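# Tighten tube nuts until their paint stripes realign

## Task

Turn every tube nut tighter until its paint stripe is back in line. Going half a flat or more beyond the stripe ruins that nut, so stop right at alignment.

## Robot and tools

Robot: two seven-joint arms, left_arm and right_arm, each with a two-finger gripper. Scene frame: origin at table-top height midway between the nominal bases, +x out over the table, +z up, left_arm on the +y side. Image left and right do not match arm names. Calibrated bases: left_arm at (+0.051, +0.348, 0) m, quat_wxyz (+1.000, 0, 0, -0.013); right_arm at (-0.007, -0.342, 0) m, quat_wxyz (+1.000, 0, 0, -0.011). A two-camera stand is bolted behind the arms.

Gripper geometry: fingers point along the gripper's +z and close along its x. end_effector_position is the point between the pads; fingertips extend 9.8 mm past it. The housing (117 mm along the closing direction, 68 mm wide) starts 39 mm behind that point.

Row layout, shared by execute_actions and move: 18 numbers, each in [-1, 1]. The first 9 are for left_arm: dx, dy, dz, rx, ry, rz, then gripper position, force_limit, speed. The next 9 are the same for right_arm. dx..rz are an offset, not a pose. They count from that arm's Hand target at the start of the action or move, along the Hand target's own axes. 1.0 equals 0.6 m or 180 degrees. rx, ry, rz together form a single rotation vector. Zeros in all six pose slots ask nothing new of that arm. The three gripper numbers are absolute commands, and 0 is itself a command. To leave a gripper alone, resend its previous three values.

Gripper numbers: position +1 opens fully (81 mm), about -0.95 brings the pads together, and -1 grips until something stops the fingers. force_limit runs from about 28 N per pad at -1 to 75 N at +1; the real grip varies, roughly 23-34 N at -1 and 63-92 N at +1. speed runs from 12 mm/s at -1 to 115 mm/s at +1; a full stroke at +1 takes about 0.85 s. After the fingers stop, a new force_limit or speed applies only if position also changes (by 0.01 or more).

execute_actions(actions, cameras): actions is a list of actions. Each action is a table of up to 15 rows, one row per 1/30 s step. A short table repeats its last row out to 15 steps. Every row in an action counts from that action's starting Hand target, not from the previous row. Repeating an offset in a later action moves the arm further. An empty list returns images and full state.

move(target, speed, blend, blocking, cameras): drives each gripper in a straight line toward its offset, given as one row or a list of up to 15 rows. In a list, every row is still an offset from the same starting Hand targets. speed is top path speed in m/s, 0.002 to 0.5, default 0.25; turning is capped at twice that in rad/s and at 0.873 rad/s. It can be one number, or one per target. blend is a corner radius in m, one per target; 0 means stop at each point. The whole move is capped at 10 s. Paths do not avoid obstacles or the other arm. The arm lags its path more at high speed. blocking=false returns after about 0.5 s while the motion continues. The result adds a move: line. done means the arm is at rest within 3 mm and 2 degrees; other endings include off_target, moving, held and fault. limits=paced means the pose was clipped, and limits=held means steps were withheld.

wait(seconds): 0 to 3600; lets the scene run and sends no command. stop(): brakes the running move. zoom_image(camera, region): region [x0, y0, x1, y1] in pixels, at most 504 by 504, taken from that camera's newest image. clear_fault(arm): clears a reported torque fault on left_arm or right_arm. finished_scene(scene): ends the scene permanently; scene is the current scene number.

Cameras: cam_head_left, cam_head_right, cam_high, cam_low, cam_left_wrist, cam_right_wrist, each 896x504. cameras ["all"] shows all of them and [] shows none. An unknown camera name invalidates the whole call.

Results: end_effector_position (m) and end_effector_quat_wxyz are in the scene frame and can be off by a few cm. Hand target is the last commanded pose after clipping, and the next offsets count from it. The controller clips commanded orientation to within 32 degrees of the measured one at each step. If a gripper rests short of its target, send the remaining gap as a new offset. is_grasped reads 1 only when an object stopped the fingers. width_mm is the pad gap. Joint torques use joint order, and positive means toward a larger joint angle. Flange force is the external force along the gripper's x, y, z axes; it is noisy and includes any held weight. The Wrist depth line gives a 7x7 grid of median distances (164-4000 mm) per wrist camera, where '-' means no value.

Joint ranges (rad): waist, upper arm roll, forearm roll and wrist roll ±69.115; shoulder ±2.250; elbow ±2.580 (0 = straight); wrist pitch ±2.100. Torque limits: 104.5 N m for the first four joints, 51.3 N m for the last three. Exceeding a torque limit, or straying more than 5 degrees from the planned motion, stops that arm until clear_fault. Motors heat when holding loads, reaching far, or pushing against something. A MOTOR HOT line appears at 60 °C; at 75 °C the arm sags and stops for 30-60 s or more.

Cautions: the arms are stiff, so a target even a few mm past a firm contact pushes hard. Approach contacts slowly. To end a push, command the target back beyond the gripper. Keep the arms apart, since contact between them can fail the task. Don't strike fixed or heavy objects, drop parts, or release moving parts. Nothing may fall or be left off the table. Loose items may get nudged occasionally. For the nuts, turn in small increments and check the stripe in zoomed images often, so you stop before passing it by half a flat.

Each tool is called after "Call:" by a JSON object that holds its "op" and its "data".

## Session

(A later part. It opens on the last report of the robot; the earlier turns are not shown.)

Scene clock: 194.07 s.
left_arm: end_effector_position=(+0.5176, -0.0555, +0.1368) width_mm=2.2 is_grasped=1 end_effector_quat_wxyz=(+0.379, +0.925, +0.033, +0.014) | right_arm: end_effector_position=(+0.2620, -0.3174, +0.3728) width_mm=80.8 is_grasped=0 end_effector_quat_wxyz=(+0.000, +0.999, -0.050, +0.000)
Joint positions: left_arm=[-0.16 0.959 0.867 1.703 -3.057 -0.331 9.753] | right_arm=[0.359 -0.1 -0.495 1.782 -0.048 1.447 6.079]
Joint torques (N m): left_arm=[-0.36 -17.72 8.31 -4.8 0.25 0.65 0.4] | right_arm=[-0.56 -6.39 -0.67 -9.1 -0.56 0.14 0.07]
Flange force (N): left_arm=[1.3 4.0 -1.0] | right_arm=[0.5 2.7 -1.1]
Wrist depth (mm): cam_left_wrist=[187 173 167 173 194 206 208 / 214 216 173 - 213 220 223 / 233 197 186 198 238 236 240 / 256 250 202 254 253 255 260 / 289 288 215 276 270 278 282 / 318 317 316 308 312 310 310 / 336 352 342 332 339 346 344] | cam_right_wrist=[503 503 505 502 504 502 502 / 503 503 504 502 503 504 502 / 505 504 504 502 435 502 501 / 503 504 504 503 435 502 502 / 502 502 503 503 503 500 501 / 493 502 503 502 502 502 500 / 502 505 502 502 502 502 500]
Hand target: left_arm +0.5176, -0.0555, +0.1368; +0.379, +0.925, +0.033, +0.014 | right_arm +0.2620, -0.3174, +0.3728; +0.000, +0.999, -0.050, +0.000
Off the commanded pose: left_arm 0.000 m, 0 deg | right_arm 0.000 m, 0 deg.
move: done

Call:
{"op": "move", "data": {"target": [0,-0.0011,0.0007,0,0,0,-0.98,1,0,0,0,0,0,0,0,0.994,1,1], "speed": 0.02, "cameras": []}}

Call:
{"op": "move", "data": {"target": [[0,-0.0198,-0.0337,-0.0667,0,0,-0.98,1,0,0,0,0,0,0,0,0.994,1,1],[0,-0.0476,-0.0611,-0.1333,0,0,-0.98,1,0,0,0,0,0,0,0,0.994,1,1]], "speed": [0.06,0.06], "blend": [0.003,0], "cameras": ["cam_left_wrist"]}}

Call:
{"op": "zoom_image", "data": {"camera": "cam_left_wrist", "region": [380, 0, 520, 60]}}

Scene clock: 195.10 s.
left_arm: end_effector_position=(+0.5176, -0.0554, +0.1360) width_mm=2.2 is_grasped=1 end_effector_quat_wxyz=(+0.379, +0.925, +0.033, +0.014) | right_arm: end_effector_position=(+0.2620, -0.3174, +0.3728) width_mm=80.8 is_grasped=0 end_effector_quat_wxyz=(+0.000, +0.999, -0.050, +0.000)
Joint positions: left_arm=[-0.16 0.96 0.866 1.703 -3.057 -0.33 9.752] | right_arm=[0.359 -0.1 -0.495 1.782 -0.048 1.447 6.079]
Joint torques (N m): left_arm=[-1.99 -14.61 4.23 -2.65 -0.53 -0.1 0.33] | right_arm=[-0.59 -6.41 -0.66 -9.14 -0.57 0.13 0.08]
Flange force (N): left_arm=[1.1 12.2 -3.8] | right_arm=[0.5 2.7 -1.0]
Wrist depth (mm): cam_left_wrist=[186 173 167 173 194 205 208 / 213 215 172 - 213 220 223 / 233 196 185 197 237 236 240 / 256 250 201 253 252 255 259 / 289 288 215 276 270 278 282 / 318 316 314 308 312 312 310 / 336 351 341 331 339 346 344] | cam_right_wrist=[505 503 503 503 502 503 501 / 503 504 506 503 504 503 501 / 505 503 503 502 434 502 503 / 504 503 504 503 435 501 502 / 502 503 503 503 502 502 501 / 493 504 503 502 503 502 501 / 502 503 501 503 502 501 501]
Hand target: left_arm +0.5176, -0.0553, +0.1360; +0.379, +0.925, +0.033, +0.013 | right_arm +0.2620, -0.3174, +0.3728; +0.000, +0.999, -0.050, +0.000
Off the commanded pose: left_arm 0.000 m, 0 deg | right_arm 0.000 m, 0 deg.
move: done

Scene clock: 198.90 s.
left_arm: end_effector_position=(+0.5143, -0.0094, +0.1421) width_mm=2.2 is_grasped=1 end_effector_quat_wxyz=(+0.563, +0.826, +0.030, +0.020) | right_arm: end_effector_position=(+0.2620, -0.3174, +0.3728) width_mm=80.8 is_grasped=0 end_effector_quat_wxyz=(+0.000, +0.999, -0.050, +0.000)
Joint positions: left_arm=[-0.559 1.414 1.233 1.869 -3.164 -0.188 9.431] | right_arm=[0.359 -0.1 -0.495 1.782 -0.048 1.447 6.079]
Joint torques (N m): left_arm=[-1.49 -11.55 -0.23 -0.71 -1.12 0.29 0.28] | right_arm=[-0.6 -6.38 -0.66 -9.09 -0.6 0.13 0.06]
Flange force (N): left_arm=[-0.3 23.6 -6.3] | right_arm=[0.6 2.8 -1.2]
Wrist depth (mm): cam_left_wrist=[176 172 - 174 199 221 222 / 243 203 178 203 247 248 256 / 315 314 211 295 293 293 301 / 368 385 383 379 357 370 369 / 366 467 466 457 452 450 444 / 358 640 586 627 570 609 601 / 1967 1046 891 871 862 955 938] | cam_right_wrist=[504 503 503 504 504 501 502 / 503 503 502 504 502 503 502 / 503 504 505 504 434 503 502 / 505 505 503 502 434 502 503 / 503 503 503 501 502 503 502 / 494 504 503 502 502 504 502 / 503 504 502 502 503 502 503]
Hand target: left_arm +0.5143, -0.0094, +0.1421; +0.563, +0.826, +0.030, +0.020 | right_arm +0.2620, -0.3174, +0.3728; +0.000, +0.999, -0.050, +0.000
Off the commanded pose: left_arm 0.000 m, 0 deg | right_arm 0.000 m, 0 deg.
move: done

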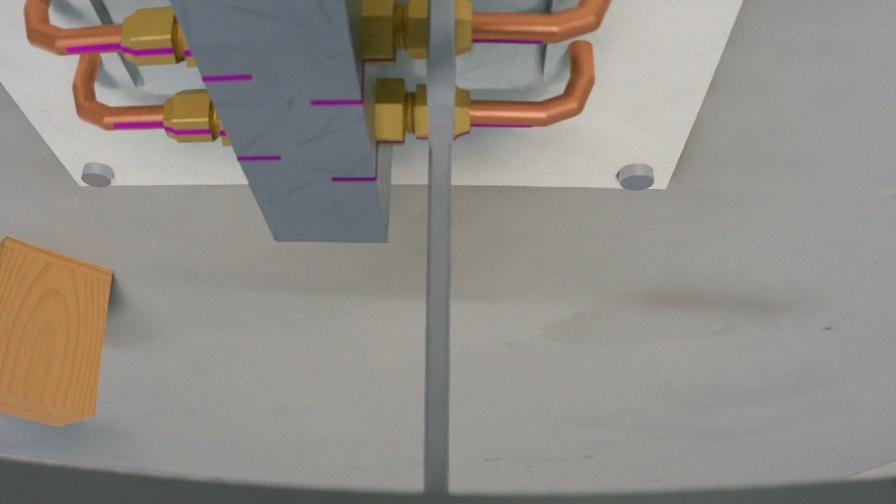

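Scaled by 3.600 from the camera's image (finer frame: 1280x720).

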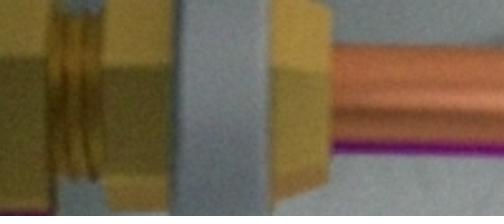

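Call:
{"op": "move", "data": {"target": [[0,0.0035,0.0038,0.0083,0,0,-0.98,1,0,0,0,0,0,0,0,0.994,1,1],[0,0.0092,0.0003,0.0083,0,0,-0.98,1,0,0,0,0,0,0,0,0.994,1,1],[0,0.0674,-0.0354,0.0083,0,0,-0.98,1,0,0,0,0,0,0,0,0.994,1,1]], "speed": [0.03,0.03,0.1], "blend": [0.0005,0.002,0], "cameras": []}}

Scene clock: 201.00 s.
left_arm: end_effector_position=(+0.5139, -0.0045, +0.1875) width_mm=2.2 is_grasped=1 end_effector_quat_wxyz=(+0.552, +0.833, +0.030, +0.020) | right_arm: end_effector_position=(+0.2620, -0.3174, +0.3728) width_mm=80.8 is_grasped=0 end_effector_quat_wxyz=(+0.000, +0.999, -0.050, +0.000)
Joint positions: left_arm=[-0.57 1.282 1.262 1.875 -3.113 -0.235 9.5] | right_arm=[0.359 -0.1 -0.495 1.782 -0.048 1.447 6.079]
Joint torques (N m): left_arm=[-0.15 -16.37 12.79 -1.94 0.49 0.28 0.35] | right_arm=[-0.59 -6.42 -0.7 -9.08 -0.57 0.12 0.07]
Flange force (N): left_arm=[1.2 -0.5 1.0] | right_arm=[0.6 2.8 -1.3]
Wrist depth (mm): cam_left_wrist=[292 292 224 298 287 287 285 / 338 324 256 343 340 338 325 / 389 407 388 400 381 393 380 / 385 470 464 461 458 455 453 / 388 586 551 575 541 561 555 / 799 779 770 709 750 738 726 / 1991 1967 1018 1015 997 1080 2105] | cam_right_wrist=[505 505 505 503 503 503 500 / 504 503 505 503 503 502 500 / 503 504 505 504 435 503 500 / 504 503 504 503 435 503 500 / 503 503 502 502 502 503 502 / 493 502 503 503 502 503 502 / 502 505 502 503 503 502 501]
Hand target: left_arm +0.5140, -0.0045, +0.1875; +0.552, +0.833, +0.030, +0.020 | right_arm +0.2620, -0.3174, +0.3728; +0.000, +0.999, -0.050, +0.000
Off the commanded pose: left_arm 0.000 m, 0 deg | right_arm 0.000 m, 0 deg.
move: done

Call:
{"op": "move", "data": {"target": [[0,0.0352,0.1062,0.1556,0,0,-0.98,1,0,0,0,0,0,0,0,0.994,1,1],[0,-0.0058,0.2462,0.3139,0,0,-0.98,1,0,0,0,0,0,0,0,0.994,1,1]], "speed": 0.15, "blend": [0.01,0], "cameras": ["cam_left_wrist"]}}

Call:
{"op": "zoom_image", "data": {"camera": "cam_left_wrist", "region": [380, 0, 520, 120]}}

Call:
{"op": "zoom_image", "data": {"camera": "cam_left_wrist", "region": [400, 100, 500, 180]}}

Scene clock: 206.07 s.
left_arm: end_effector_position=(+0.5236, -0.1387, +0.1267) width_mm=2.2 is_grasped=1 end_effector_quat_wxyz=(+0.092, +0.995, +0.036, +0.003) | right_arm: end_effector_position=(+0.2620, -0.3174, +0.3728) width_mm=80.8 is_grasped=0 end_effector_quat_wxyz=(+0.000, +0.999, -0.050, +0.000)
Joint positions: left_arm=[0.535 0.982 0.367 0.989 -3.345 -1.073 10.333] | right_arm=[0.359 -0.1 -0.495 1.782 -0.048 1.447 6.079]
Joint torques (N m): left_arm=[-0.19 -25.91 4.85 -8.77 0.08 0.53 0.45] | right_arm=[-0.59 -6.4 -0.67 -9.09 -0.55 0.14 0.05]
Flange force (N): left_arm=[0.6 0.6 -0.6] | right_arm=[0.5 2.8 -1.2]
Wrist depth (mm): cam_left_wrist=[227 204 191 202 224 230 234 / 232 232 193 232 232 233 237 / 235 235 196 236 236 235 240 / 239 239 202 238 238 239 244 / 242 242 241 242 241 241 247 / 253 252 252 251 251 251 251 / 257 256 255 255 255 255 255] | cam_right_wrist=[504 504 502 502 502 502 503 / 505 504 503 504 503 502 502 / 503 504 504 504 434 501 503 / 505 502 503 503 434 502 502 / 502 502 503 502 503 502 503 / 493 504 505 503 501 503 501 / 503 503 504 502 502 500 503]
Hand target: left_arm +0.5236, -0.1387, +0.1266; +0.092, +0.995, +0.036, +0.003 | right_arm +0.2620, -0.3174, +0.3728; +0.000, +0.999, -0.050, +0.000
Off the commanded pose: left_arm 0.000 m, 0 deg | right_arm 0.000 m, 0 deg.
move: done

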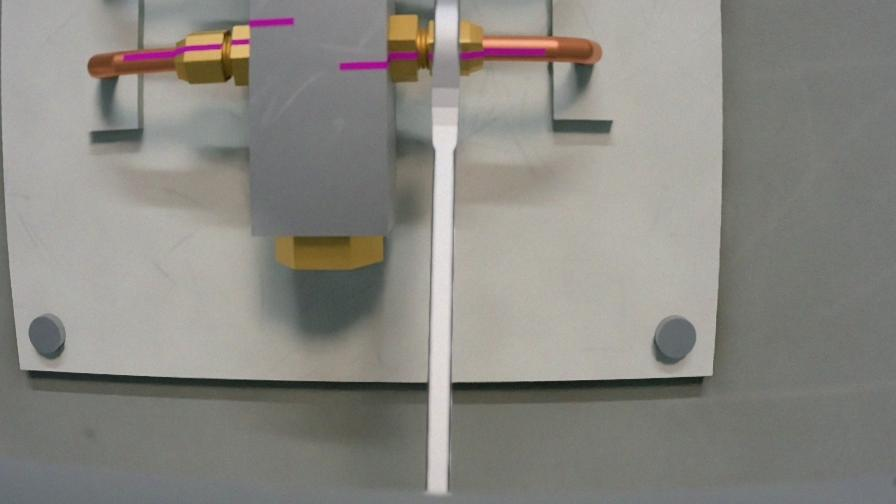

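Scaled by 3.600 from the camera's image (finer frame: 1280x720).

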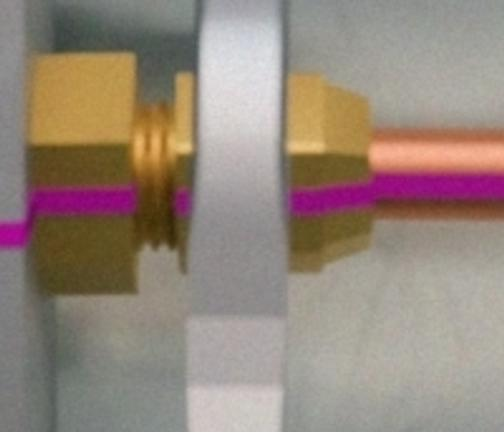

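Scaled by 5.040 from the camera's image (finer frame: 1280x720).

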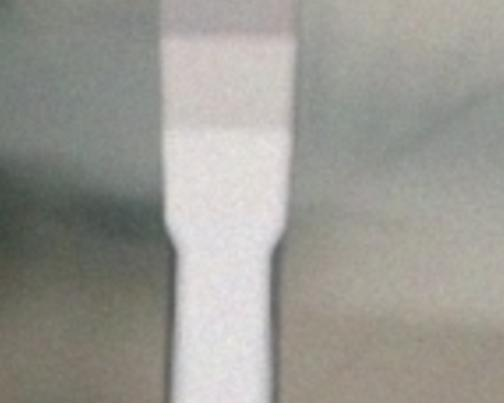

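Call:
{"op": "move", "data": {"target": [0,-0.028,0.0242,0.0117,0,0,-0.98,1,0,0,0,0,0,0,0,0.994,1,1], "speed": 0.06, "cameras": ["cam_left_wrist"]}}

Call:
{"op": "zoom_image", "data": {"camera": "cam_left_wrist", "region": [380, 0, 520, 120]}}

Scene clock: 207.40 s.
left_arm: end_effector_position=(+0.5226, -0.1249, +0.1093) width_mm=2.2 is_grasped=1 end_effector_quat_wxyz=(+0.073, +0.997, +0.036, +0.003) | right_arm: end_effector_position=(+0.2620, -0.3174, +0.3728) width_mm=80.8 is_grasped=0 end_effector_quat_wxyz=(+0.000, +0.999, -0.050, +0.000)
Joint positions: left_arm=[0.535 0.991 0.35 1.02 -3.36 -1.06 10.336] | right_arm=[0.359 -0.1 -0.495 1.782 -0.048 1.447 6.079]
Joint torques (N m): left_arm=[-0.26 -25.85 4.73 -8.54 -0.04 0.41 0.4] | right_arm=[-0.57 -6.41 -0.67 -9.11 -0.54 0.14 0.06]
Flange force (N): left_arm=[0.6 0.8 -0.6] | right_arm=[0.5 2.8 -1.1]
Wrist depth (mm): cam_left_wrist=[211 216 177 215 214 216 220 / 213 190 179 191 212 218 223 / 220 220 181 220 219 220 225 / 223 222 183 223 222 223 228 / 226 226 184 225 225 224 231 / 228 227 227 227 227 226 234 / 237 236 230 236 236 235 236] | cam_right_wrist=[504 504 502 505 503 503 502 / 505 504 502 503 502 502 501 / 504 505 504 504 434 502 502 / 505 503 503 505 435 502 503 / 505 504 504 505 501 502 503 / 494 503 501 503 504 503 503 / 503 503 502 503 502 502 502]
Hand target: left_arm +0.5226, -0.1249, +0.1093; +0.073, +0.997, +0.036, +0.003 | right_arm +0.2620, -0.3174, +0.3728; +0.000, +0.999, -0.050, +0.000
Off the commanded pose: left_arm 0.000 m, 0 deg | right_arm 0.000 m, 0 deg.
move: done

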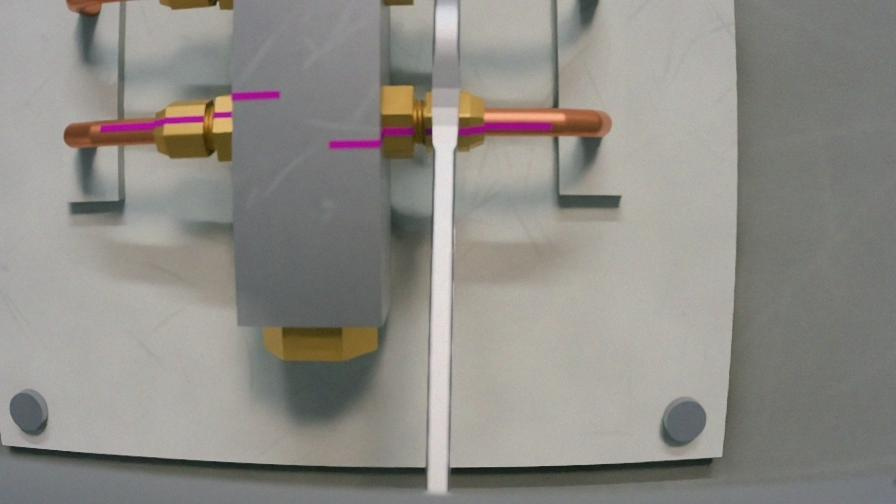

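Scaled by 3.600 from the camera's image (finer frame: 1280x720).

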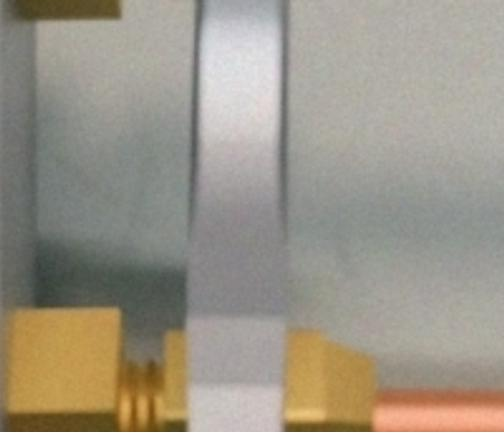

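Call:
{"op": "move", "data": {"target": [0,-0.0085,0.0052,0,0,0,-0.98,1,0,0,0,0,0,0,0,0.994,1,1], "speed": 0.025, "cameras": []}}

Call:
{"op": "move", "data": {"target": [0,-0.0036,0.0022,0,0,0,-0.98,1,0,0,0,0,0,0,0,0.994,1,1], "speed": 0.02, "cameras": ["cam_left_wrist"]}}

Call:
{"op": "zoom_image", "data": {"camera": "cam_left_wrist", "region": [380, 0, 520, 60]}}

Scene clock: 208.30 s.
left_arm: end_effector_position=(+0.5223, -0.1203, +0.1055) width_mm=2.2 is_grasped=1 end_effector_quat_wxyz=(+0.073, +0.997, +0.036, +0.003) | right_arm: end_effector_position=(+0.2620, -0.3174, +0.3728) width_mm=80.8 is_grasped=0 end_effector_quat_wxyz=(+0.000, +0.999, -0.050, +0.000)
Joint positions: left_arm=[0.527 0.987 0.35 1.042 -3.36 -1.043 10.333] | right_arm=[0.359 -0.1 -0.495 1.782 -0.048 1.447 6.079]
Joint torques (N m): left_arm=[-0.25 -25.72 4.7 -8.6 -0.01 0.42 0.4] | right_arm=[-0.61 -6.44 -0.69 -9.13 -0.57 0.12 0.05]
Flange force (N): left_arm=[0.1 0.2 -0.5] | right_arm=[0.6 2.9 -1.1]
Wrist depth (mm): cam_left_wrist=[208 212 173 212 211 211 217 / 210 214 175 213 213 215 219 / 212 188 177 217 212 216 222 / 220 219 179 218 218 219 225 / 222 221 180 221 221 220 227 / 224 224 224 223 223 223 229 / 233 226 225 226 225 231 232] | cam_right_wrist=[502 503 504 502 505 502 502 / 503 506 503 503 503 502 502 / 505 502 503 501 435 502 501 / 504 504 503 503 434 504 503 / 503 504 503 502 502 503 501 / 494 503 503 504 500 503 500 / 502 504 503 503 502 502 501]
Hand target: left_arm +0.5223, -0.1203, +0.1055; +0.073, +0.997, +0.036, +0.003 | right_arm +0.2620, -0.3174, +0.3728; +0.000, +0.999, -0.050, +0.000
Off the commanded pose: left_arm 0.000 m, 0 deg | right_arm 0.000 m, 0 deg.
move: done

Scene clock: 208.80 s.
left_arm: end_effector_position=(+0.5221, -0.1184, +0.1039) width_mm=2.2 is_grasped=1 end_effector_quat_wxyz=(+0.073, +0.997, +0.036, +0.003) | right_arm: end_effector_position=(+0.2620, -0.3174, +0.3728) width_mm=80.8 is_grasped=0 end_effector_quat_wxyz=(+0.000, +0.999, -0.050, +0.000)
Joint positions: left_arm=[0.524 0.985 0.35 1.051 -3.36 -1.035 10.332] | right_arm=[0.359 -0.1 -0.495 1.782 -0.048 1.447 6.079]
Joint torques (N m): left_arm=[-0.22 -25.64 4.74 -8.49 0 0.44 0.4] | right_arm=[-0.58 -6.43 -0.7 -9.11 -0.57 0.13 0.08]
Flange force (N): left_arm=[0.4 0.5 -0.6] | right_arm=[0.6 2.8 -1.1]
Wrist depth (mm): cam_left_wrist=[205 183 172 - 205 210 215 / 208 212 174 212 211 212 218 / 210 186 175 188 210 215 220 / 218 217 177 217 217 217 223 / 221 220 179 219 219 219 225 / 223 222 189 222 221 221 227 / 225 225 224 224 223 224 230] | cam_right_wrist=[504 503 503 504 502 502 502 / 505 505 502 503 502 503 503 / 506 504 505 503 435 502 501 / 504 503 505 502 435 502 502 / 504 502 503 502 502 503 501 / 493 502 502 503 503 502 502 / 502 503 503 503 502 503 501]
Hand target: left_arm +0.5221, -0.1184, +0.1039; +0.073, +0.997, +0.036, +0.003 | right_arm +0.2620, -0.3174, +0.3728; +0.000, +0.999, -0.050, +0.000
Off the commanded pose: left_arm 0.000 m, 0 deg | right_arm 0.000 m, 0 deg.
move: done

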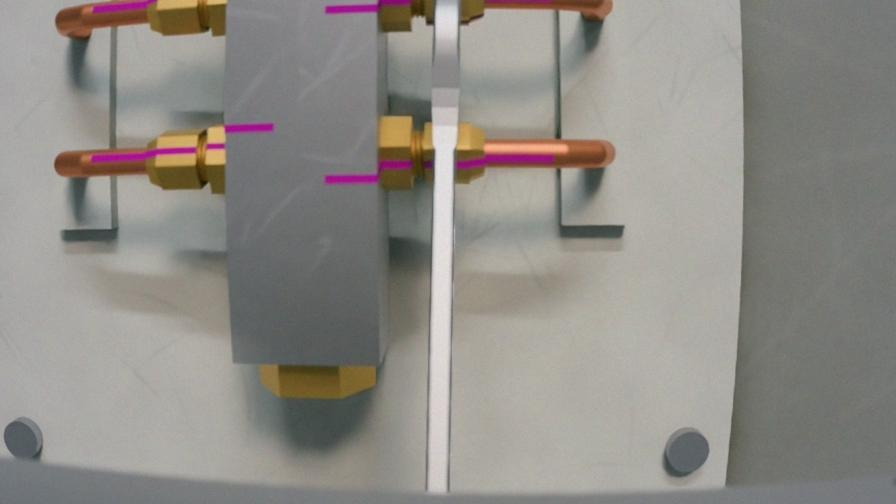

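Scaled by 3.600 from the camera's image (finer frame: 1280x720).

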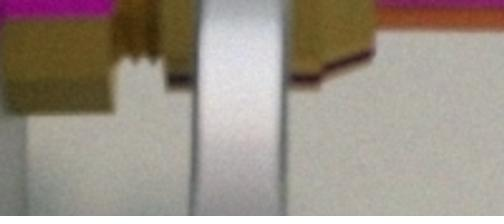

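Call:
{"op": "move", "data": {"target": [0,-0.0043,0.0026,0,0,0,-0.98,1,0,0,0,0,0,0,0,0.994,1,1], "speed": 0.02, "cameras": []}}

Call:
{"op": "move", "data": {"target": [0,-0.0028,0.0017,0,0,0,-0.98,1,0,0,0,0,0,0,0,0.994,1,1], "speed": 0.02, "cameras": []}}

Scene clock: 209.77 s.
left_arm: end_effector_position=(+0.5220, -0.1161, +0.1019) width_mm=2.2 is_grasped=1 end_effector_quat_wxyz=(+0.073, +0.997, +0.036, +0.003) | right_arm: end_effector_position=(+0.2620, -0.3174, +0.3728) width_mm=80.8 is_grasped=0 end_effector_quat_wxyz=(+0.000, +0.999, -0.050, +0.000)
Joint positions: left_arm=[0.52 0.984 0.349 1.063 -3.36 -1.027 10.33] | right_arm=[0.359 -0.1 -0.495 1.782 -0.048 1.447 6.079]
Joint torques (N m): left_arm=[-0.25 -25.57 4.74 -8.39 0.01 0.41 0.45] | right_arm=[-0.59 -6.4 -0.69 -9.12 -0.57 0.15 0.06]
Flange force (N): left_arm=[0.6 0.7 -0.6] | right_arm=[0.5 2.8 -1.0]
Wrist depth (mm): cam_left_wrist=[203 181 170 182 204 208 214 / 206 211 172 211 206 211 215 / 209 184 173 185 209 213 218 / 216 215 175 215 215 215 221 / 218 217 177 217 217 217 223 / 221 220 183 219 220 220 225 / 223 222 222 222 222 222 228] | cam_right_wrist=[504 503 503 503 503 502 502 / 504 504 505 503 504 501 501 / 505 504 503 502 435 502 504 / 503 503 504 503 434 502 503 / 503 503 503 503 503 503 502 / 495 504 503 503 502 502 501 / 503 503 504 503 502 503 502]
Hand target: left_arm +0.5220, -0.1161, +0.1019; +0.073, +0.997, +0.036, +0.003 | right_arm +0.2620, -0.3174, +0.3728; +0.000, +0.999, -0.050, +0.000
Off the commanded pose: left_arm 0.000 m, 0 deg | right_arm 0.000 m, 0 deg.
move: done

Scene clock: 210.27 s.
left_arm: end_effector_position=(+0.5219, -0.1146, +0.1007) width_mm=2.2 is_grasped=1 end_effector_quat_wxyz=(+0.073, +0.997, +0.036, +0.003) | right_arm: end_effector_position=(+0.2620, -0.3174, +0.3728) width_mm=80.8 is_grasped=0 end_effector_quat_wxyz=(+0.000, +0.999, -0.050, +0.000)
Joint positions: left_arm=[0.518 0.983 0.349 1.07 -3.361 -1.021 10.329] | right_arm=[0.359 -0.1 -0.495 1.782 -0.048 1.447 6.079]
Joint torques (N m): left_arm=[-0.48 -25.67 4.61 -8.42 -0.09 0.29 0.39] | right_arm=[-0.6 -6.4 -0.65 -9.11 -0.57 0.15 0.06]
Flange force (N): left_arm=[0.2 0.8 -0.1] | right_arm=[0.5 2.8 -1.1]
Wrist depth (mm): cam_left_wrist=[201 180 169 - 202 207 212 / 205 209 170 209 205 209 214 / 206 181 172 182 207 211 217 / 215 214 174 213 214 213 219 / 217 216 176 216 216 216 222 / 219 219 182 218 218 218 224 / 222 222 220 220 220 221 227] | cam_right_wrist=[504 501 503 503 503 501 501 / 503 503 505 503 503 503 502 / 505 503 504 503 434 502 501 / 504 505 504 503 434 503 503 / 502 504 502 503 503 501 502 / 493 503 505 502 503 502 502 / 503 502 505 502 501 502 503]
Hand target: left_arm +0.5219, -0.1146, +0.1007; +0.073, +0.997, +0.036, +0.003 | right_arm +0.2620, -0.3174, +0.3728; +0.000, +0.999, -0.050, +0.000
Off the commanded pose: left_arm 0.000 m, 0 deg | right_arm 0.000 m, 0 deg.
move: done

Call:
{"op": "move", "data": {"target": [0,-0.0028,0.0017,0,0,0,-0.98,1,0,0,0,0,0,0,0,0.994,1,1], "speed": 0.02, "cameras": []}}

Call:
{"op": "move", "data": {"target": [0,-0.0021,0.0013,0,0,0,-0.98,1,0,0,0,0,0,0,0,0.994,1,1], "speed": 0.02, "cameras": []}}

Scene clock: 211.17 s.
left_arm: end_effector_position=(+0.5217, -0.1131, +0.0994) width_mm=2.2 is_grasped=1 end_effector_quat_wxyz=(+0.073, +0.997, +0.036, +0.003) | right_arm: end_effector_position=(+0.2620, -0.3174, +0.3728) width_mm=80.8 is_grasped=0 end_effector_quat_wxyz=(+0.000, +0.999, -0.050, +0.000)
Joint positions: left_arm=[0.515 0.982 0.349 1.077 -3.361 -1.015 10.328] | right_arm=[0.359 -0.1 -0.495 1.782 -0.048 1.447 6.079]
Joint torques (N m): left_arm=[-0.38 -25.65 4.57 -8.32 -0.12 0.22 0.36] | right_arm=[-0.61 -6.41 -0.65 -9.1 -0.56 0.13 0.07]
Flange force (N): left_arm=[0.3 0.8 0.0] | right_arm=[0.6 2.7 -1.1]
Wrist depth (mm): cam_left_wrist=[201 177 167 - 201 205 211 / 204 207 169 - 204 208 213 / 207 181 171 182 205 211 216 / 213 213 173 212 212 212 218 / 216 215 175 215 215 215 220 / 218 217 176 217 216 217 223 / 221 220 220 219 219 219 225] | cam_right_wrist=[505 505 503 504 502 502 503 / 503 506 504 504 503 501 502 / 502 502 502 502 434 502 503 / 504 502 503 504 434 502 501 / 503 503 502 503 502 501 500 / 493 503 504 502 503 502 502 / 502 504 505 503 504 502 502]
Hand target: left_arm +0.5217, -0.1131, +0.0994; +0.073, +0.997, +0.036, +0.003 | right_arm +0.2620, -0.3174, +0.3728; +0.000, +0.999, -0.050, +0.000
Off the commanded pose: left_arm 0.000 m, 0 deg | right_arm 0.000 m, 0 deg.
move: done

Scene clock: 211.67 s.
left_arm: end_effector_position=(+0.5217, -0.1119, +0.0985) width_mm=2.2 is_grasped=1 end_effector_quat_wxyz=(+0.073, +0.997, +0.036, +0.003) | right_arm: end_effector_position=(+0.2620, -0.3174, +0.3728) width_mm=80.8 is_grasped=0 end_effector_quat_wxyz=(+0.000, +0.999, -0.050, +0.000)
Joint positions: left_arm=[0.513 0.981 0.349 1.082 -3.361 -1.011 10.327] | right_arm=[0.359 -0.1 -0.495 1.782 -0.048 1.447 6.079]
Joint torques (N m): left_arm=[-1.83 -24.47 3.17 -7.28 -0.75 -0.49 0.34] | right_arm=[-0.57 -6.39 -0.67 -9.1 -0.57 0.11 0.04]
Flange force (N): left_arm=[-0.2 3.8 -0.9] | right_arm=[0.5 2.9 -1.2]
Wrist depth (mm): cam_left_wrist=[199 176 167 175 200 205 210 / 204 207 169 - 203 207 212 / 206 180 170 181 204 209 215 / 213 212 172 212 211 212 217 / 215 214 174 214 213 214 219 / 218 217 175 216 216 216 222 / 220 219 218 218 218 219 225] | cam_right_wrist=[504 505 502 504 502 503 502 / 504 503 502 504 502 503 501 / 503 503 503 503 435 502 503 / 503 503 503 503 434 501 501 / 505 504 503 504 502 501 502 / 494 505 503 503 501 502 501 / 503 504 504 505 502 502 501]
Hand target: left_arm +0.5217, -0.1119, +0.0985; +0.073, +0.997, +0.036, +0.003 | right_arm +0.2620, -0.3174, +0.3728; +0.000, +0.999, -0.050, +0.000
Off the commanded pose: left_arm 0.000 m, 0 deg | right_arm 0.000 m, 0 deg.
move: done

Call:
{"op": "move", "data": {"target": [0,-0.0016,0.0010,0,0,0,-0.98,1,0,0,0,0,0,0,0,0.994,1,1], "speed": 0.02, "cameras": ["cam_left_wrist"]}}

Call:
{"op": "zoom_image", "data": {"camera": "cam_left_wrist", "region": [380, 0, 520, 80]}}

Scene clock: 212.40 s.
left_arm: end_effector_position=(+0.5216, -0.1111, +0.0978) width_mm=2.2 is_grasped=1 end_effector_quat_wxyz=(+0.073, +0.997, +0.036, +0.003) | right_arm: end_effector_position=(+0.2620, -0.3174, +0.3728) width_mm=80.8 is_grasped=0 end_effector_quat_wxyz=(+0.000, +0.999, -0.050, +0.000)
Joint positions: left_arm=[0.512 0.98 0.349 1.086 -3.361 -1.008 10.327] | right_arm=[0.359 -0.1 -0.495 1.782 -0.048 1.447 6.079]
Joint torques (N m): left_arm=[-4.47 -21.94 0.58 -4.74 -1.66 -2.25 0.42] | right_arm=[-0.59 -6.4 -0.67 -9.07 -0.56 0.11 0.08]
Flange force (N): left_arm=[-0.1 10.1 -2.4] | right_arm=[0.6 2.7 -1.3]
Wrist depth (mm): cam_left_wrist=[199 175 166 177 198 205 210 / 203 206 168 - 202 206 212 / 204 179 170 181 204 208 214 / 212 211 172 211 211 211 217 / 214 214 173 213 213 214 219 / 217 216 175 215 216 216 222 / 219 219 219 218 218 219 225] | cam_right_wrist=[505 504 504 503 505 502 501 / 503 505 503 502 503 502 502 / 503 505 504 503 434 502 503 / 505 503 503 502 435 502 502 / 502 503 502 503 503 501 503 / 494 503 502 503 502 503 502 / 503 503 502 502 502 502 502]
Hand target: left_arm +0.5216, -0.1111, +0.0977; +0.073, +0.997, +0.036, +0.003 | right_arm +0.2620, -0.3174, +0.3728; +0.000, +0.999, -0.050, +0.000
Off the commanded pose: left_arm 0.000 m, 0 deg | right_arm 0.000 m, 0 deg.
move: done

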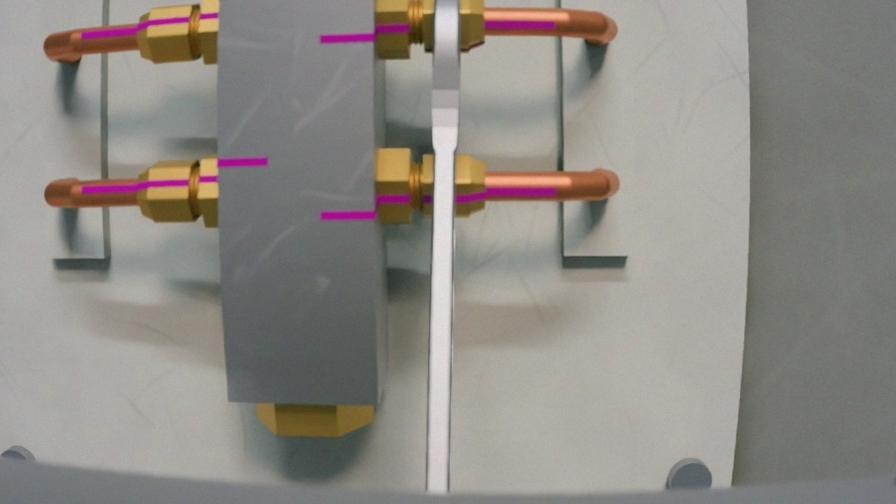

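Scaled by 3.600 from the camera's image (finer frame: 1280x720).

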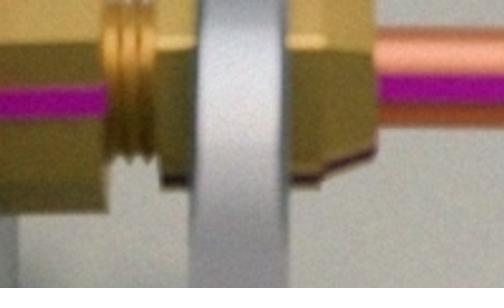

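Call:
{"op": "move", "data": {"target": [[0,0.0012,-0.0008,0,0,0,-0.98,1,0,0,0,0,0,0,0,0.994,1,1],[0,-0.0203,-0.0334,-0.0667,0,0,-0.98,1,0,0,0,0,0,0,0,0.994,1,1],[0,-0.0481,-0.0608,-0.1333,0,0,-0.98,1,0,0,0,0,0,0,0,0.994,1,1],[0,-0.0809,-0.0819,-0.2,0,0,-0.98,1,0,0,0,0,0,0,0,0.994,1,1]], "speed": [0.03,0.08,0.08,0.08], "blend": [0.0005,0.003,0.003,0], "cameras": ["cam_left_wrist"]}}

Call:
{"op": "zoom_image", "data": {"camera": "cam_left_wrist", "region": [380, 0, 520, 80]}}

Scene clock: 217.27 s.
left_arm: end_effector_position=(+0.5177, -0.0560, +0.1392) width_mm=2.2 is_grasped=1 end_effector_quat_wxyz=(+0.378, +0.925, +0.033, +0.013) | right_arm: end_effector_position=(+0.2620, -0.3174, +0.3728) width_mm=80.8 is_grasped=0 end_effector_quat_wxyz=(+0.000, +0.999, -0.050, +0.000)
Joint positions: left_arm=[-0.171 0.968 0.897 1.7 -3.146 -0.335 9.836] | right_arm=[0.359 -0.1 -0.495 1.782 -0.048 1.447 6.079]
Joint torques (N m): left_arm=[-13.9 -21.76 0.86 -6.16 -1.14 0.07 0.3] | right_arm=[-0.56 -6.43 -0.72 -9.08 -0.57 0.13 0.07]
Flange force (N): left_arm=[-3.0 17.7 24.4] | right_arm=[0.7 2.8 -1.2]
Wrist depth (mm): cam_left_wrist=[202 174 169 175 203 208 211 / 216 219 176 225 217 224 227 / 241 198 190 242 238 240 243 / 258 258 205 257 256 259 263 / 293 293 226 290 274 288 286 / 323 320 320 311 310 317 313 / 340 356 346 344 343 350 350] | cam_right_wrist=[505 502 503 503 503 502 501 / 505 504 503 503 504 502 502 / 505 503 504 502 434 501 502 / 505 503 503 503 435 501 500 / 503 504 506 502 502 502 501 / 494 503 503 503 503 502 500 / 503 503 502 502 502 503 503]
Hand target: left_arm +0.5177, -0.0560, +0.1392; +0.378, +0.925, +0.033, +0.013 | right_arm +0.2620, -0.3174, +0.3728; +0.000, +0.999, -0.050, +0.000
Off the commanded pose: left_arm 0.000 m, 0 deg | right_arm 0.000 m, 0 deg.
move: done; blend cut to 0.0004 m at target 1

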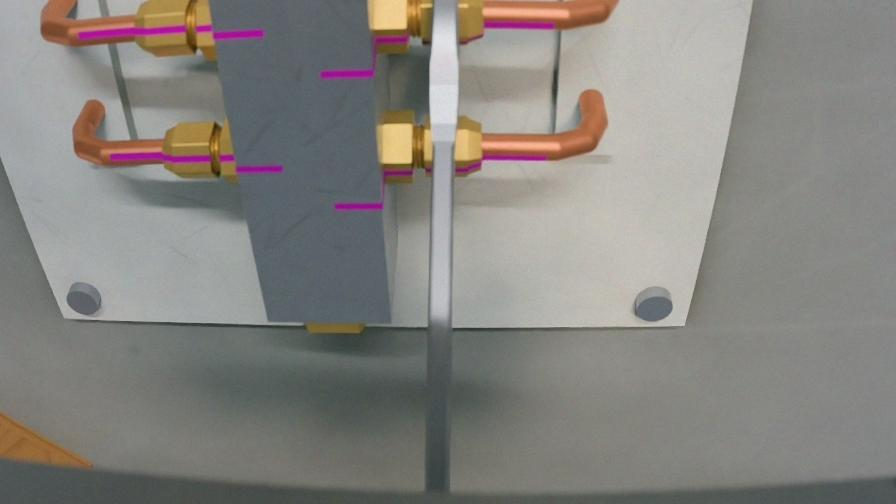

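Scaled by 3.600 from the camera's image (finer frame: 1280x720).

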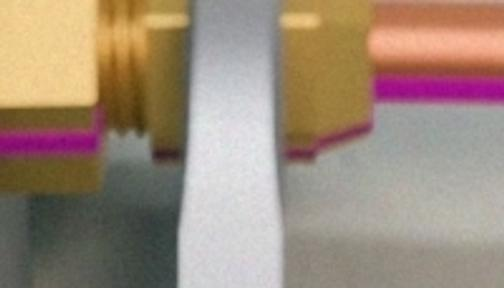

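Call:
{"op": "move", "data": {"target": [[0,-0.0215,-0.0326,-0.0667,0,0,-0.98,1,0,0,0,0,0,0,0,0.994,1,1],[0,-0.0493,-0.0600,-0.1333,0,0,-0.98,1,0,0,0,0,0,0,0,0.994,1,1]], "speed": [0.07,0.07], "blend": [0.003,0], "cameras": ["cam_left_wrist"]}}

Call:
{"op": "zoom_image", "data": {"camera": "cam_left_wrist", "region": [380, 0, 520, 80]}}

Scene clock: 220.93 s.
left_arm: end_effector_position=(+0.5144, -0.0098, +0.1443) width_mm=2.2 is_grasped=1 end_effector_quat_wxyz=(+0.562, +0.827, +0.030, +0.020) | right_arm: end_effector_position=(+0.2620, -0.3174, +0.3728) width_mm=80.8 is_grasped=0 end_effector_quat_wxyz=(+0.000, +0.999, -0.050, +0.000)
Joint positions: left_arm=[-0.561 1.418 1.248 1.869 -3.253 -0.189 9.521] | right_arm=[0.359 -0.1 -0.495 1.782 -0.048 1.447 6.079]
Joint torques (N m): left_arm=[-23.01 -12.52 -14.1 -6.4 -2.57 0.83 0.27] | right_arm=[-0.57 -6.42 -0.68 -9.08 -0.55 0.12 0.06]
Flange force (N): left_arm=[-6.1 50.2 31.1] | right_arm=[0.6 2.8 -1.3]
Wrist depth (mm): cam_left_wrist=[176 172 - 176 219 221 228 / 261 204 184 278 263 255 262 / 324 322 210 317 314 311 309 / 363 394 391 369 366 380 377 / 364 481 474 440 465 460 458 / 363 660 601 646 585 619 619 / 1933 1967 906 901 885 975 968] | cam_right_wrist=[504 503 501 503 503 502 501 / 503 504 504 503 504 503 501 / 504 502 502 502 434 503 503 / 506 502 503 503 434 503 502 / 503 503 503 503 502 503 500 / 494 503 503 502 503 501 502 / 503 503 501 504 503 502 501]
Hand target: left_arm +0.5144, -0.0098, +0.1443; +0.562, +0.827, +0.030, +0.020 | right_arm +0.2620, -0.3174, +0.3728; +0.000, +0.999, -0.050, +0.000
Off the commanded pose: left_arm 0.000 m, 0 deg | right_arm 0.000 m, 0 deg.
move: done

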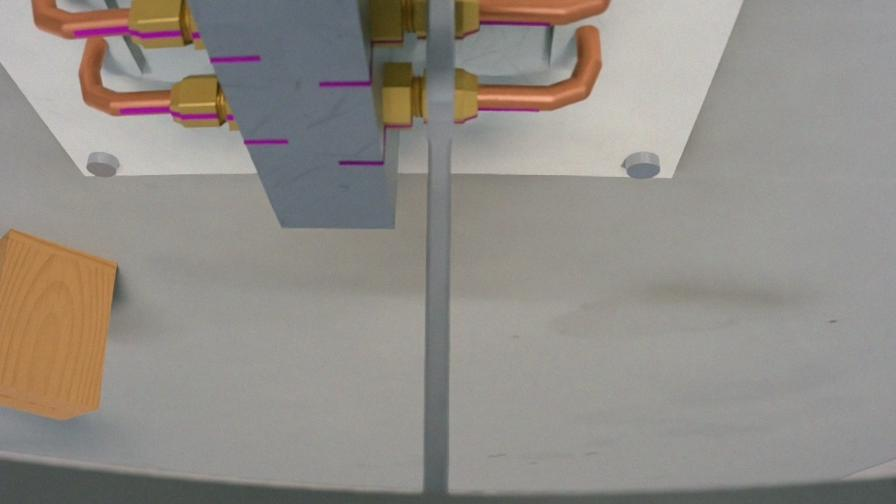

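Scaled by 3.600 from the camera's image (finer frame: 1280x720).

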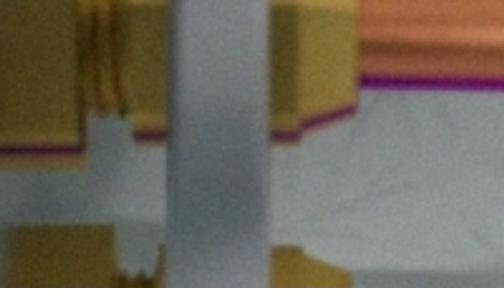

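Call:
{"op": "move", "data": {"target": [0,-0.0065,-0.0141,-0.0278,0,0,-0.98,1,0,0,0,0,0,0,0,0.994,1,1], "speed": 0.05, "cameras": []}}

Call:
{"op": "move", "data": {"target": [0,0.0070,0.0095,0.0183,0,0,-0.98,1,0,0,0,0,0,0,0,0.994,1,1], "speed": 0.05, "cameras": []}}

Scene clock: 222.50 s.
left_arm: end_effector_position=(+0.5137, -0.0005, +0.1437) width_mm=2.2 is_grasped=1 end_effector_quat_wxyz=(+0.597, +0.801, +0.029, +0.021) | right_arm: end_effector_position=(+0.2620, -0.3174, +0.3728) width_mm=80.8 is_grasped=0 end_effector_quat_wxyz=(+0.000, +0.999, -0.050, +0.000)
Joint positions: left_arm=[-0.617 1.532 1.294 1.876 -3.285 -0.205 9.461] | right_arm=[0.359 -0.1 -0.495 1.782 -0.048 1.447 6.079]
Joint torques (N m): left_arm=[-22.04 -13.73 -9.67 -8.57 -2.27 2.12 0.24] | right_arm=[-0.58 -6.43 -0.68 -9.1 -0.57 0.11 0.06]
Flange force (N): left_arm=[-7.3 43.9 32.4] | right_arm=[0.6 2.8 -1.2]
Wrist depth (mm): cam_left_wrist=[177 - - 173 216 235 235 / 280 207 187 206 269 269 279 / 360 361 220 353 349 345 326 / 370 441 434 428 425 421 416 / 363 619 606 600 542 579 571 / 2040 913 884 864 852 837 810 / 1956 2028 2059 2059 2085 2092 2132] | cam_right_wrist=[505 505 503 504 502 502 503 / 503 503 502 503 503 502 502 / 503 505 504 504 434 502 502 / 503 503 503 503 434 502 503 / 503 502 503 503 503 500 503 / 492 502 503 502 502 503 502 / 502 503 503 502 502 500 502]
Hand target: left_arm +0.5137, -0.0005, +0.1437; +0.597, +0.801, +0.029, +0.021 | right_arm +0.2620, -0.3174, +0.3728; +0.000, +0.999, -0.050, +0.000
Off the commanded pose: left_arm 0.000 m, 0 deg | right_arm 0.000 m, 0 deg.
move: done

Scene clock: 223.37 s.
left_arm: end_effector_position=(+0.5142, -0.0072, +0.1461) width_mm=2.2 is_grasped=1 end_effector_quat_wxyz=(+0.574, +0.818, +0.029, +0.021) | right_arm: end_effector_position=(+0.2620, -0.3174, +0.3728) width_mm=80.8 is_grasped=0 end_effector_quat_wxyz=(+0.000, +0.999, -0.050, +0.000)
Joint positions: left_arm=[-0.58 1.453 1.266 1.873 -3.263 -0.193 9.504] | right_arm=[0.359 -0.1 -0.495 1.782 -0.048 1.447 6.079]
Joint torques (N m): left_arm=[-0.04 -16.38 13.42 0.13 0.43 0.32 0.41] | right_arm=[-0.58 -6.43 -0.67 -9.09 -0.59 0.12 0.07]
Flange force (N): left_arm=[0.5 -0.6 0.5] | right_arm=[0.7 2.7 -1.2]
Wrist depth (mm): cam_left_wrist=[177 - 170 176 214 223 229 / 265 205 184 204 257 258 266 / 332 331 213 325 323 320 317 / 372 393 388 383 380 377 392 / 364 509 501 467 490 486 482 / 372 740 658 709 639 687 677 / 1979 1956 2028 1078 1039 2098 2098] | cam_right_wrist=[505 506 505 502 503 504 502 / 506 504 503 502 503 502 502 / 505 503 505 504 433 502 502 / 503 503 502 503 434 502 503 / 503 503 503 503 503 502 502 / 494 505 503 502 502 502 500 / 502 504 502 502 502 502 502]
Hand target: left_arm +0.5142, -0.0072, +0.1461; +0.574, +0.818, +0.029, +0.021 | right_arm +0.2620, -0.3174, +0.3728; +0.000, +0.999, -0.050, +0.000
Off the commanded pose: left_arm 0.000 m, 0 deg | right_arm 0.000 m, 0 deg.
move: done

Call:
{"op": "move", "data": {"target": [[0,0.0056,-0.0035,0,0,0,-0.98,1,0,0,0,0,0,0,0,0.994,1,1],[0,0.0637,-0.0396,0,0,0,-0.98,1,0,0,0,0,0,0,0,0.994,1,1],[-0.045,0.1697,0.1073,0.3611,0,0,-0.98,1,0,0,0,0,0,0,0,0.994,1,1]], "speed": [0.03,0.1,0.2], "blend": [0.001,0.01,0], "cameras": ["cam_left_wrist"]}}

Call:
{"op": "zoom_image", "data": {"camera": "cam_left_wrist", "region": [340, 100, 600, 300]}}

Scene clock: 227.93 s.
left_arm: end_effector_position=(+0.4941, -0.1040, +0.2200) width_mm=2.2 is_grasped=1 end_effector_quat_wxyz=(+0.045, +0.998, +0.036, +0.002) | right_arm: end_effector_position=(+0.2620, -0.3174, +0.3728) width_mm=80.8 is_grasped=0 end_effector_quat_wxyz=(+0.000, +0.999, -0.050, +0.000)
Joint positions: left_arm=[0.507 0.846 0.479 0.978 -3.45 -1.314 10.418] | right_arm=[0.359 -0.1 -0.495 1.782 -0.048 1.447 6.079]
Joint torques (N m): left_arm=[-0.13 -24.1 4.81 -8.77 -0.14 0.25 0.41] | right_arm=[-0.54 -6.41 -0.7 -9.09 -0.57 0.11 0.06]
Flange force (N): left_arm=[1.1 0.8 -0.9] | right_arm=[0.6 2.8 -1.2]
Wrist depth (mm): cam_left_wrist=[336 336 331 292 331 336 335 / 340 334 333 294 331 338 339 / 341 337 334 295 334 340 340 / 345 339 337 298 337 342 342 / 346 339 339 299 339 344 344 / 348 347 341 341 339 345 346 / 350 349 350 349 349 348 348] | cam_right_wrist=[504 503 503 503 501 502 504 / 504 503 502 503 502 500 500 / 504 503 503 503 434 502 502 / 504 505 505 503 434 503 501 / 503 505 503 503 502 501 503 / 492 503 503 503 503 502 502 / 503 504 503 503 503 501 501]
Hand target: left_arm +0.4941, -0.1040, +0.2200; +0.045, +0.998, +0.036, +0.002 | right_arm +0.2620, -0.3174, +0.3728; +0.000, +0.999, -0.050, +0.000
Off the commanded pose: left_arm 0.000 m, 0 deg | right_arm 0.000 m, 0 deg.
move: done

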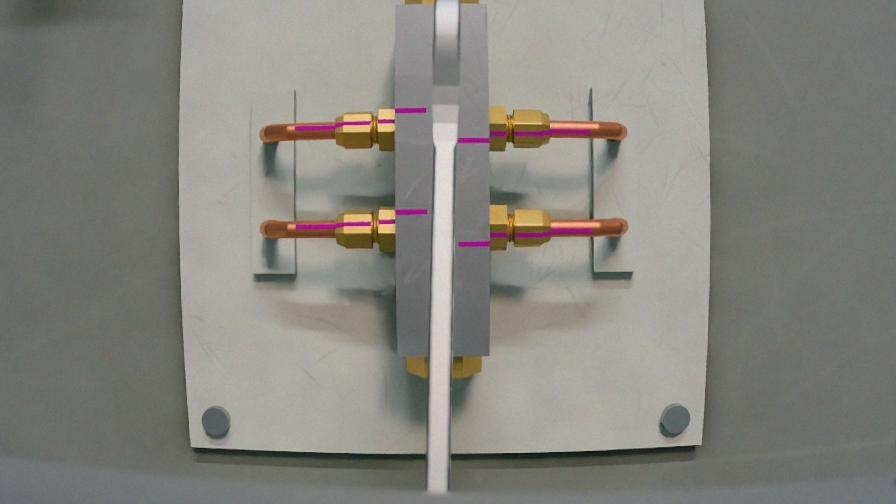

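Scaled by 1.938 from the camera's image (finer frame: 1280x720).

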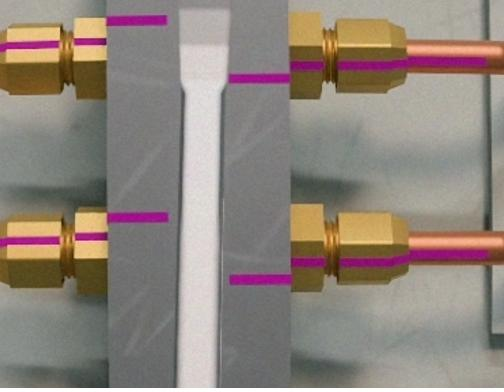

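Call:
{"op": "zoom_image", "data": {"camera": "cam_left_wrist", "region": [480, 95, 580, 165]}}

Call:
{"op": "zoom_image", "data": {"camera": "cam_left_wrist", "region": [480, 195, 580, 265]}}

Call:
{"op": "zoom_image", "data": {"camera": "cam_left_wrist", "region": [310, 95, 410, 165]}}

Call:
{"op": "zoom_image", "data": {"camera": "cam_left_wrist", "region": [310, 195, 410, 265]}}

Scaled by 5.040 from the camera's image (finer frame: 1280x720).

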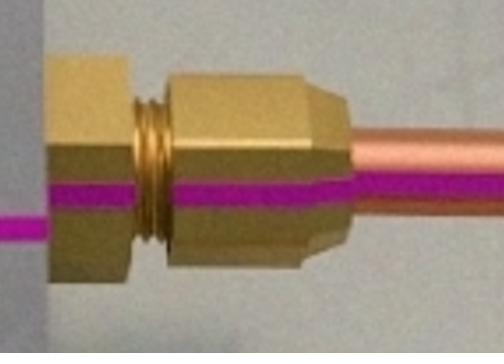

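Scaled by 5.040 from the camera's image (finer frame: 1280x720).

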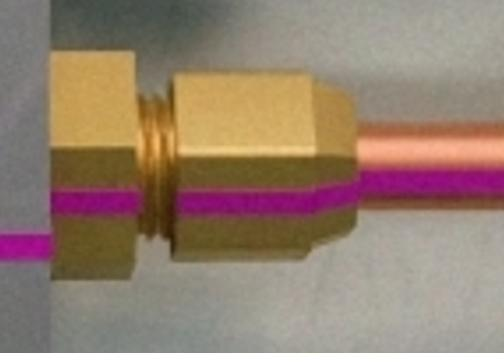

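Scaled by 5.040 from the camera's image (finer frame: 1280x720).

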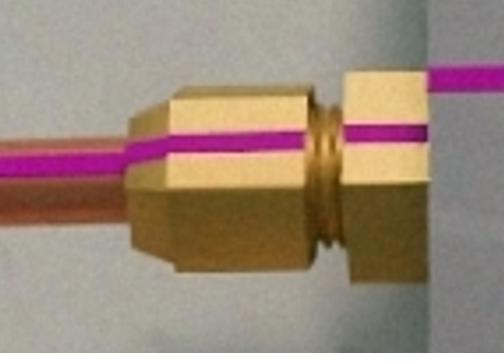

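Scaled by 5.040 from the camera's image (finer frame: 1280x720).

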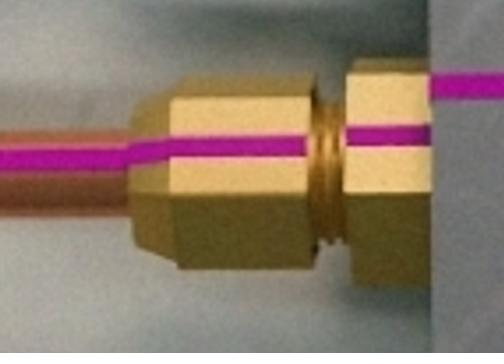

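Call:
{"op": "move", "data": {"target": [[0.0542,-0.6125,0.0615,0.1206,0,0,-0.98,1,0,0,0,0,0,0,0,0.994,1,1],[0.0542,-0.6283,0.2358,0.1206,0,0,-0.98,1,0,0,0,0,0,0,0,0.994,1,1]], "speed": [0.22,0.12], "blend": [0.01,0], "cameras": ["cam_head_left","cam_left_wrist"]}}

Call:
{"op": "zoom_image", "data": {"camera": "cam_head_left", "region": [340, 220, 520, 360]}}

Scene clock: 232.40 s.
left_arm: end_effector_position=(+0.5005, +0.2602, +0.0455) width_mm=2.2 is_grasped=1 end_effector_quat_wxyz=(-0.144, +0.989, +0.035, -0.005) | right_arm: end_effector_position=(+0.2620, -0.3174, +0.3728) width_mm=80.8 is_grasped=0 end_effector_quat_wxyz=(+0.000, +0.999, -0.050, +0.000)
Joint positions: left_arm=[0.133 0.809 0.237 1.724 -3.744 -0.842 10.287] | right_arm=[0.359 -0.1 -0.495 1.782 -0.048 1.447 6.079]
Joint torques (N m): left_arm=[-0.21 -19.83 2.95 -4.97 -0.75 -0.78 0.39] | right_arm=[-0.55 -6.41 -0.67 -9.1 -0.57 0.11 0.06]
Flange force (N): left_arm=[0.1 -0.6 0.0] | right_arm=[0.6 2.8 -1.2]
Wrist depth (mm): cam_left_wrist=[208 209 209 - 209 209 209 / 202 202 203 202 204 203 204 / 197 198 197 198 198 198 198 / 192 193 193 192 193 193 193 / 188 187 187 188 188 188 188 / 182 183 183 183 182 184 183 / 177 178 179 178 179 178 178] | cam_right_wrist=[503 504 503 503 503 502 500 / 503 505 502 503 502 502 502 / 503 504 502 504 433 502 502 / 505 504 504 503 434 501 500 / 503 504 502 501 502 502 502 / 494 504 504 503 503 502 501 / 502 503 502 503 503 502 503]
Hand target: left_arm +0.5005, +0.2602, +0.0454; -0.144, +0.989, +0.035, -0.005 | right_arm +0.2620, -0.3174, +0.3728; +0.000, +0.999, -0.050, +0.000
Off the commanded pose: left_arm 0.000 m, 0 deg | right_arm 0.000 m, 0 deg.
move: done

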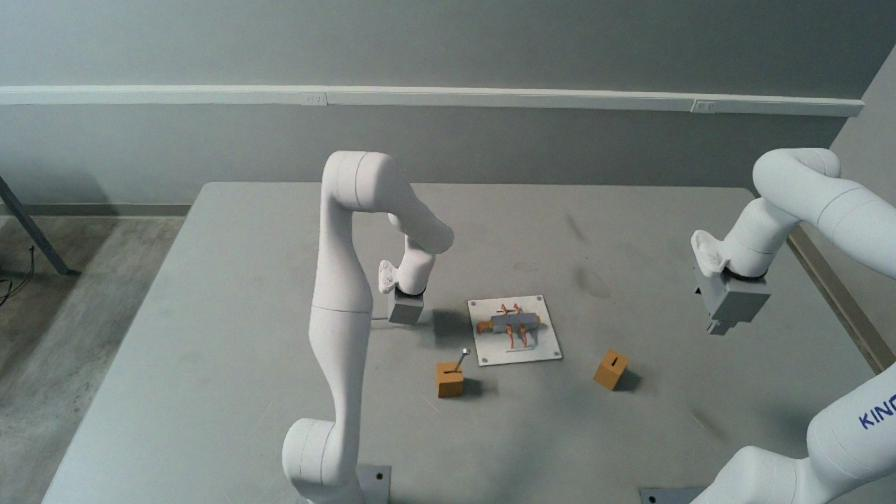

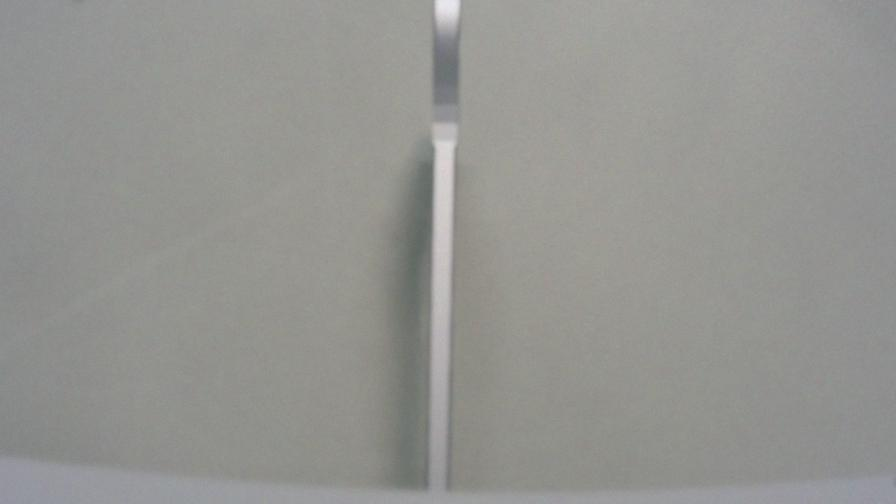

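Scaled by 2.800 from the camera's image (finer frame: 1280x720).

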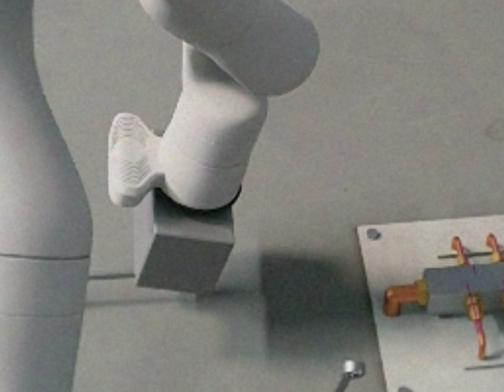

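Call:
{"op": "move", "data": {"target": [0,0.0038,0.0128,0,0,0,-0.98,1,0,0,0,0,0,0,0,0.994,1,1], "speed": 0.03, "cameras": []}}

Call:
{"op": "move", "data": {"target": [0,0.0012,0.0040,0,0,0,-0.98,1,0,0,0,0,0,0,0,0.994,1,1], "speed": 0.02, "cameras": []}}

Scene clock: 233.40 s.
left_arm: end_effector_position=(+0.5005, +0.2602, +0.0374) width_mm=2.2 is_grasped=1 end_effector_quat_wxyz=(-0.144, +0.989, +0.035, -0.005) | right_arm: end_effector_position=(+0.2620, -0.3174, +0.3728) width_mm=80.8 is_grasped=0 end_effector_quat_wxyz=(+0.000, +0.999, -0.050, +0.000)
Joint positions: left_arm=[0.138 0.824 0.23 1.726 -3.751 -0.825 10.296] | right_arm=[0.359 -0.1 -0.495 1.782 -0.048 1.447 6.079]
Joint torques (N m): left_arm=[-0.24 -19.91 2.89 -4.82 -0.71 -0.75 0.41] | right_arm=[-0.61 -6.41 -0.68 -9.1 -0.56 0.14 0.1]
Flange force (N): left_arm=[0.1 -0.6 -0.1] | right_arm=[0.6 2.7 -1.1]
Wrist depth (mm): cam_left_wrist=[200 200 199 200 200 200 200 / 194 194 194 194 194 194 195 / 189 189 188 189 189 189 190 / 184 184 184 183 184 185 185 / 179 179 180 178 179 180 180 / 174 175 175 175 175 175 175 / 169 170 171 170 171 170 170] | cam_right_wrist=[504 504 505 504 501 503 502 / 505 503 503 502 502 502 502 / 504 505 503 502 435 502 500 / 505 504 503 501 434 502 502 / 504 503 502 505 502 502 501 / 494 503 502 502 502 502 502 / 501 503 505 504 502 503 501]
Hand target: left_arm +0.5005, +0.2602, +0.0374; -0.144, +0.989, +0.035, -0.005 | right_arm +0.2620, -0.3174, +0.3728; +0.000, +0.999, -0.050, +0.000
Off the commanded pose: left_arm 0.000 m, 0 deg | right_arm 0.000 m, 0 deg.
move: done

Scene clock: 233.90 s.
left_arm: end_effector_position=(+0.5005, +0.2602, +0.0349) width_mm=2.2 is_grasped=1 end_effector_quat_wxyz=(-0.144, +0.989, +0.035, -0.005) | right_arm: end_effector_position=(+0.2620, -0.3174, +0.3728) width_mm=80.8 is_grasped=0 end_effector_quat_wxyz=(+0.000, +0.999, -0.050, +0.000)
Joint positions: left_arm=[0.139 0.829 0.228 1.726 -3.753 -0.82 10.299] | right_arm=[0.359 -0.1 -0.495 1.782 -0.048 1.447 6.079]
Joint torques (N m): left_arm=[-0.2 -19.98 2.86 -4.83 -0.7 -0.77 0.44] | right_arm=[-0.59 -6.42 -0.71 -9.11 -0.58 0.13 0.05]
Flange force (N): left_arm=[0.1 -0.7 0.0] | right_arm=[0.5 2.9 -1.2]
Wrist depth (mm): cam_left_wrist=[197 197 197 197 197 197 197 / 191 192 192 191 192 192 192 / 186 187 185 187 187 187 187 / 182 182 181 182 181 182 182 / 177 177 177 176 177 177 177 / 171 172 173 173 173 173 172 / 167 168 168 168 169 168 168] | cam_right_wrist=[505 503 503 503 504 503 501 / 503 506 504 502 502 502 500 / 505 504 503 503 435 502 502 / 504 503 503 501 435 502 502 / 503 504 505 504 502 502 501 / 493 504 503 504 502 500 501 / 503 505 503 503 503 501 501]
Hand target: left_arm +0.5005, +0.2602, +0.0349; -0.144, +0.989, +0.035, -0.005 | right_arm +0.2620, -0.3174, +0.3728; +0.000, +0.999, -0.050, +0.000
Off the commanded pose: left_arm 0.000 m, 0 deg | right_arm 0.000 m, 0 deg.
move: done


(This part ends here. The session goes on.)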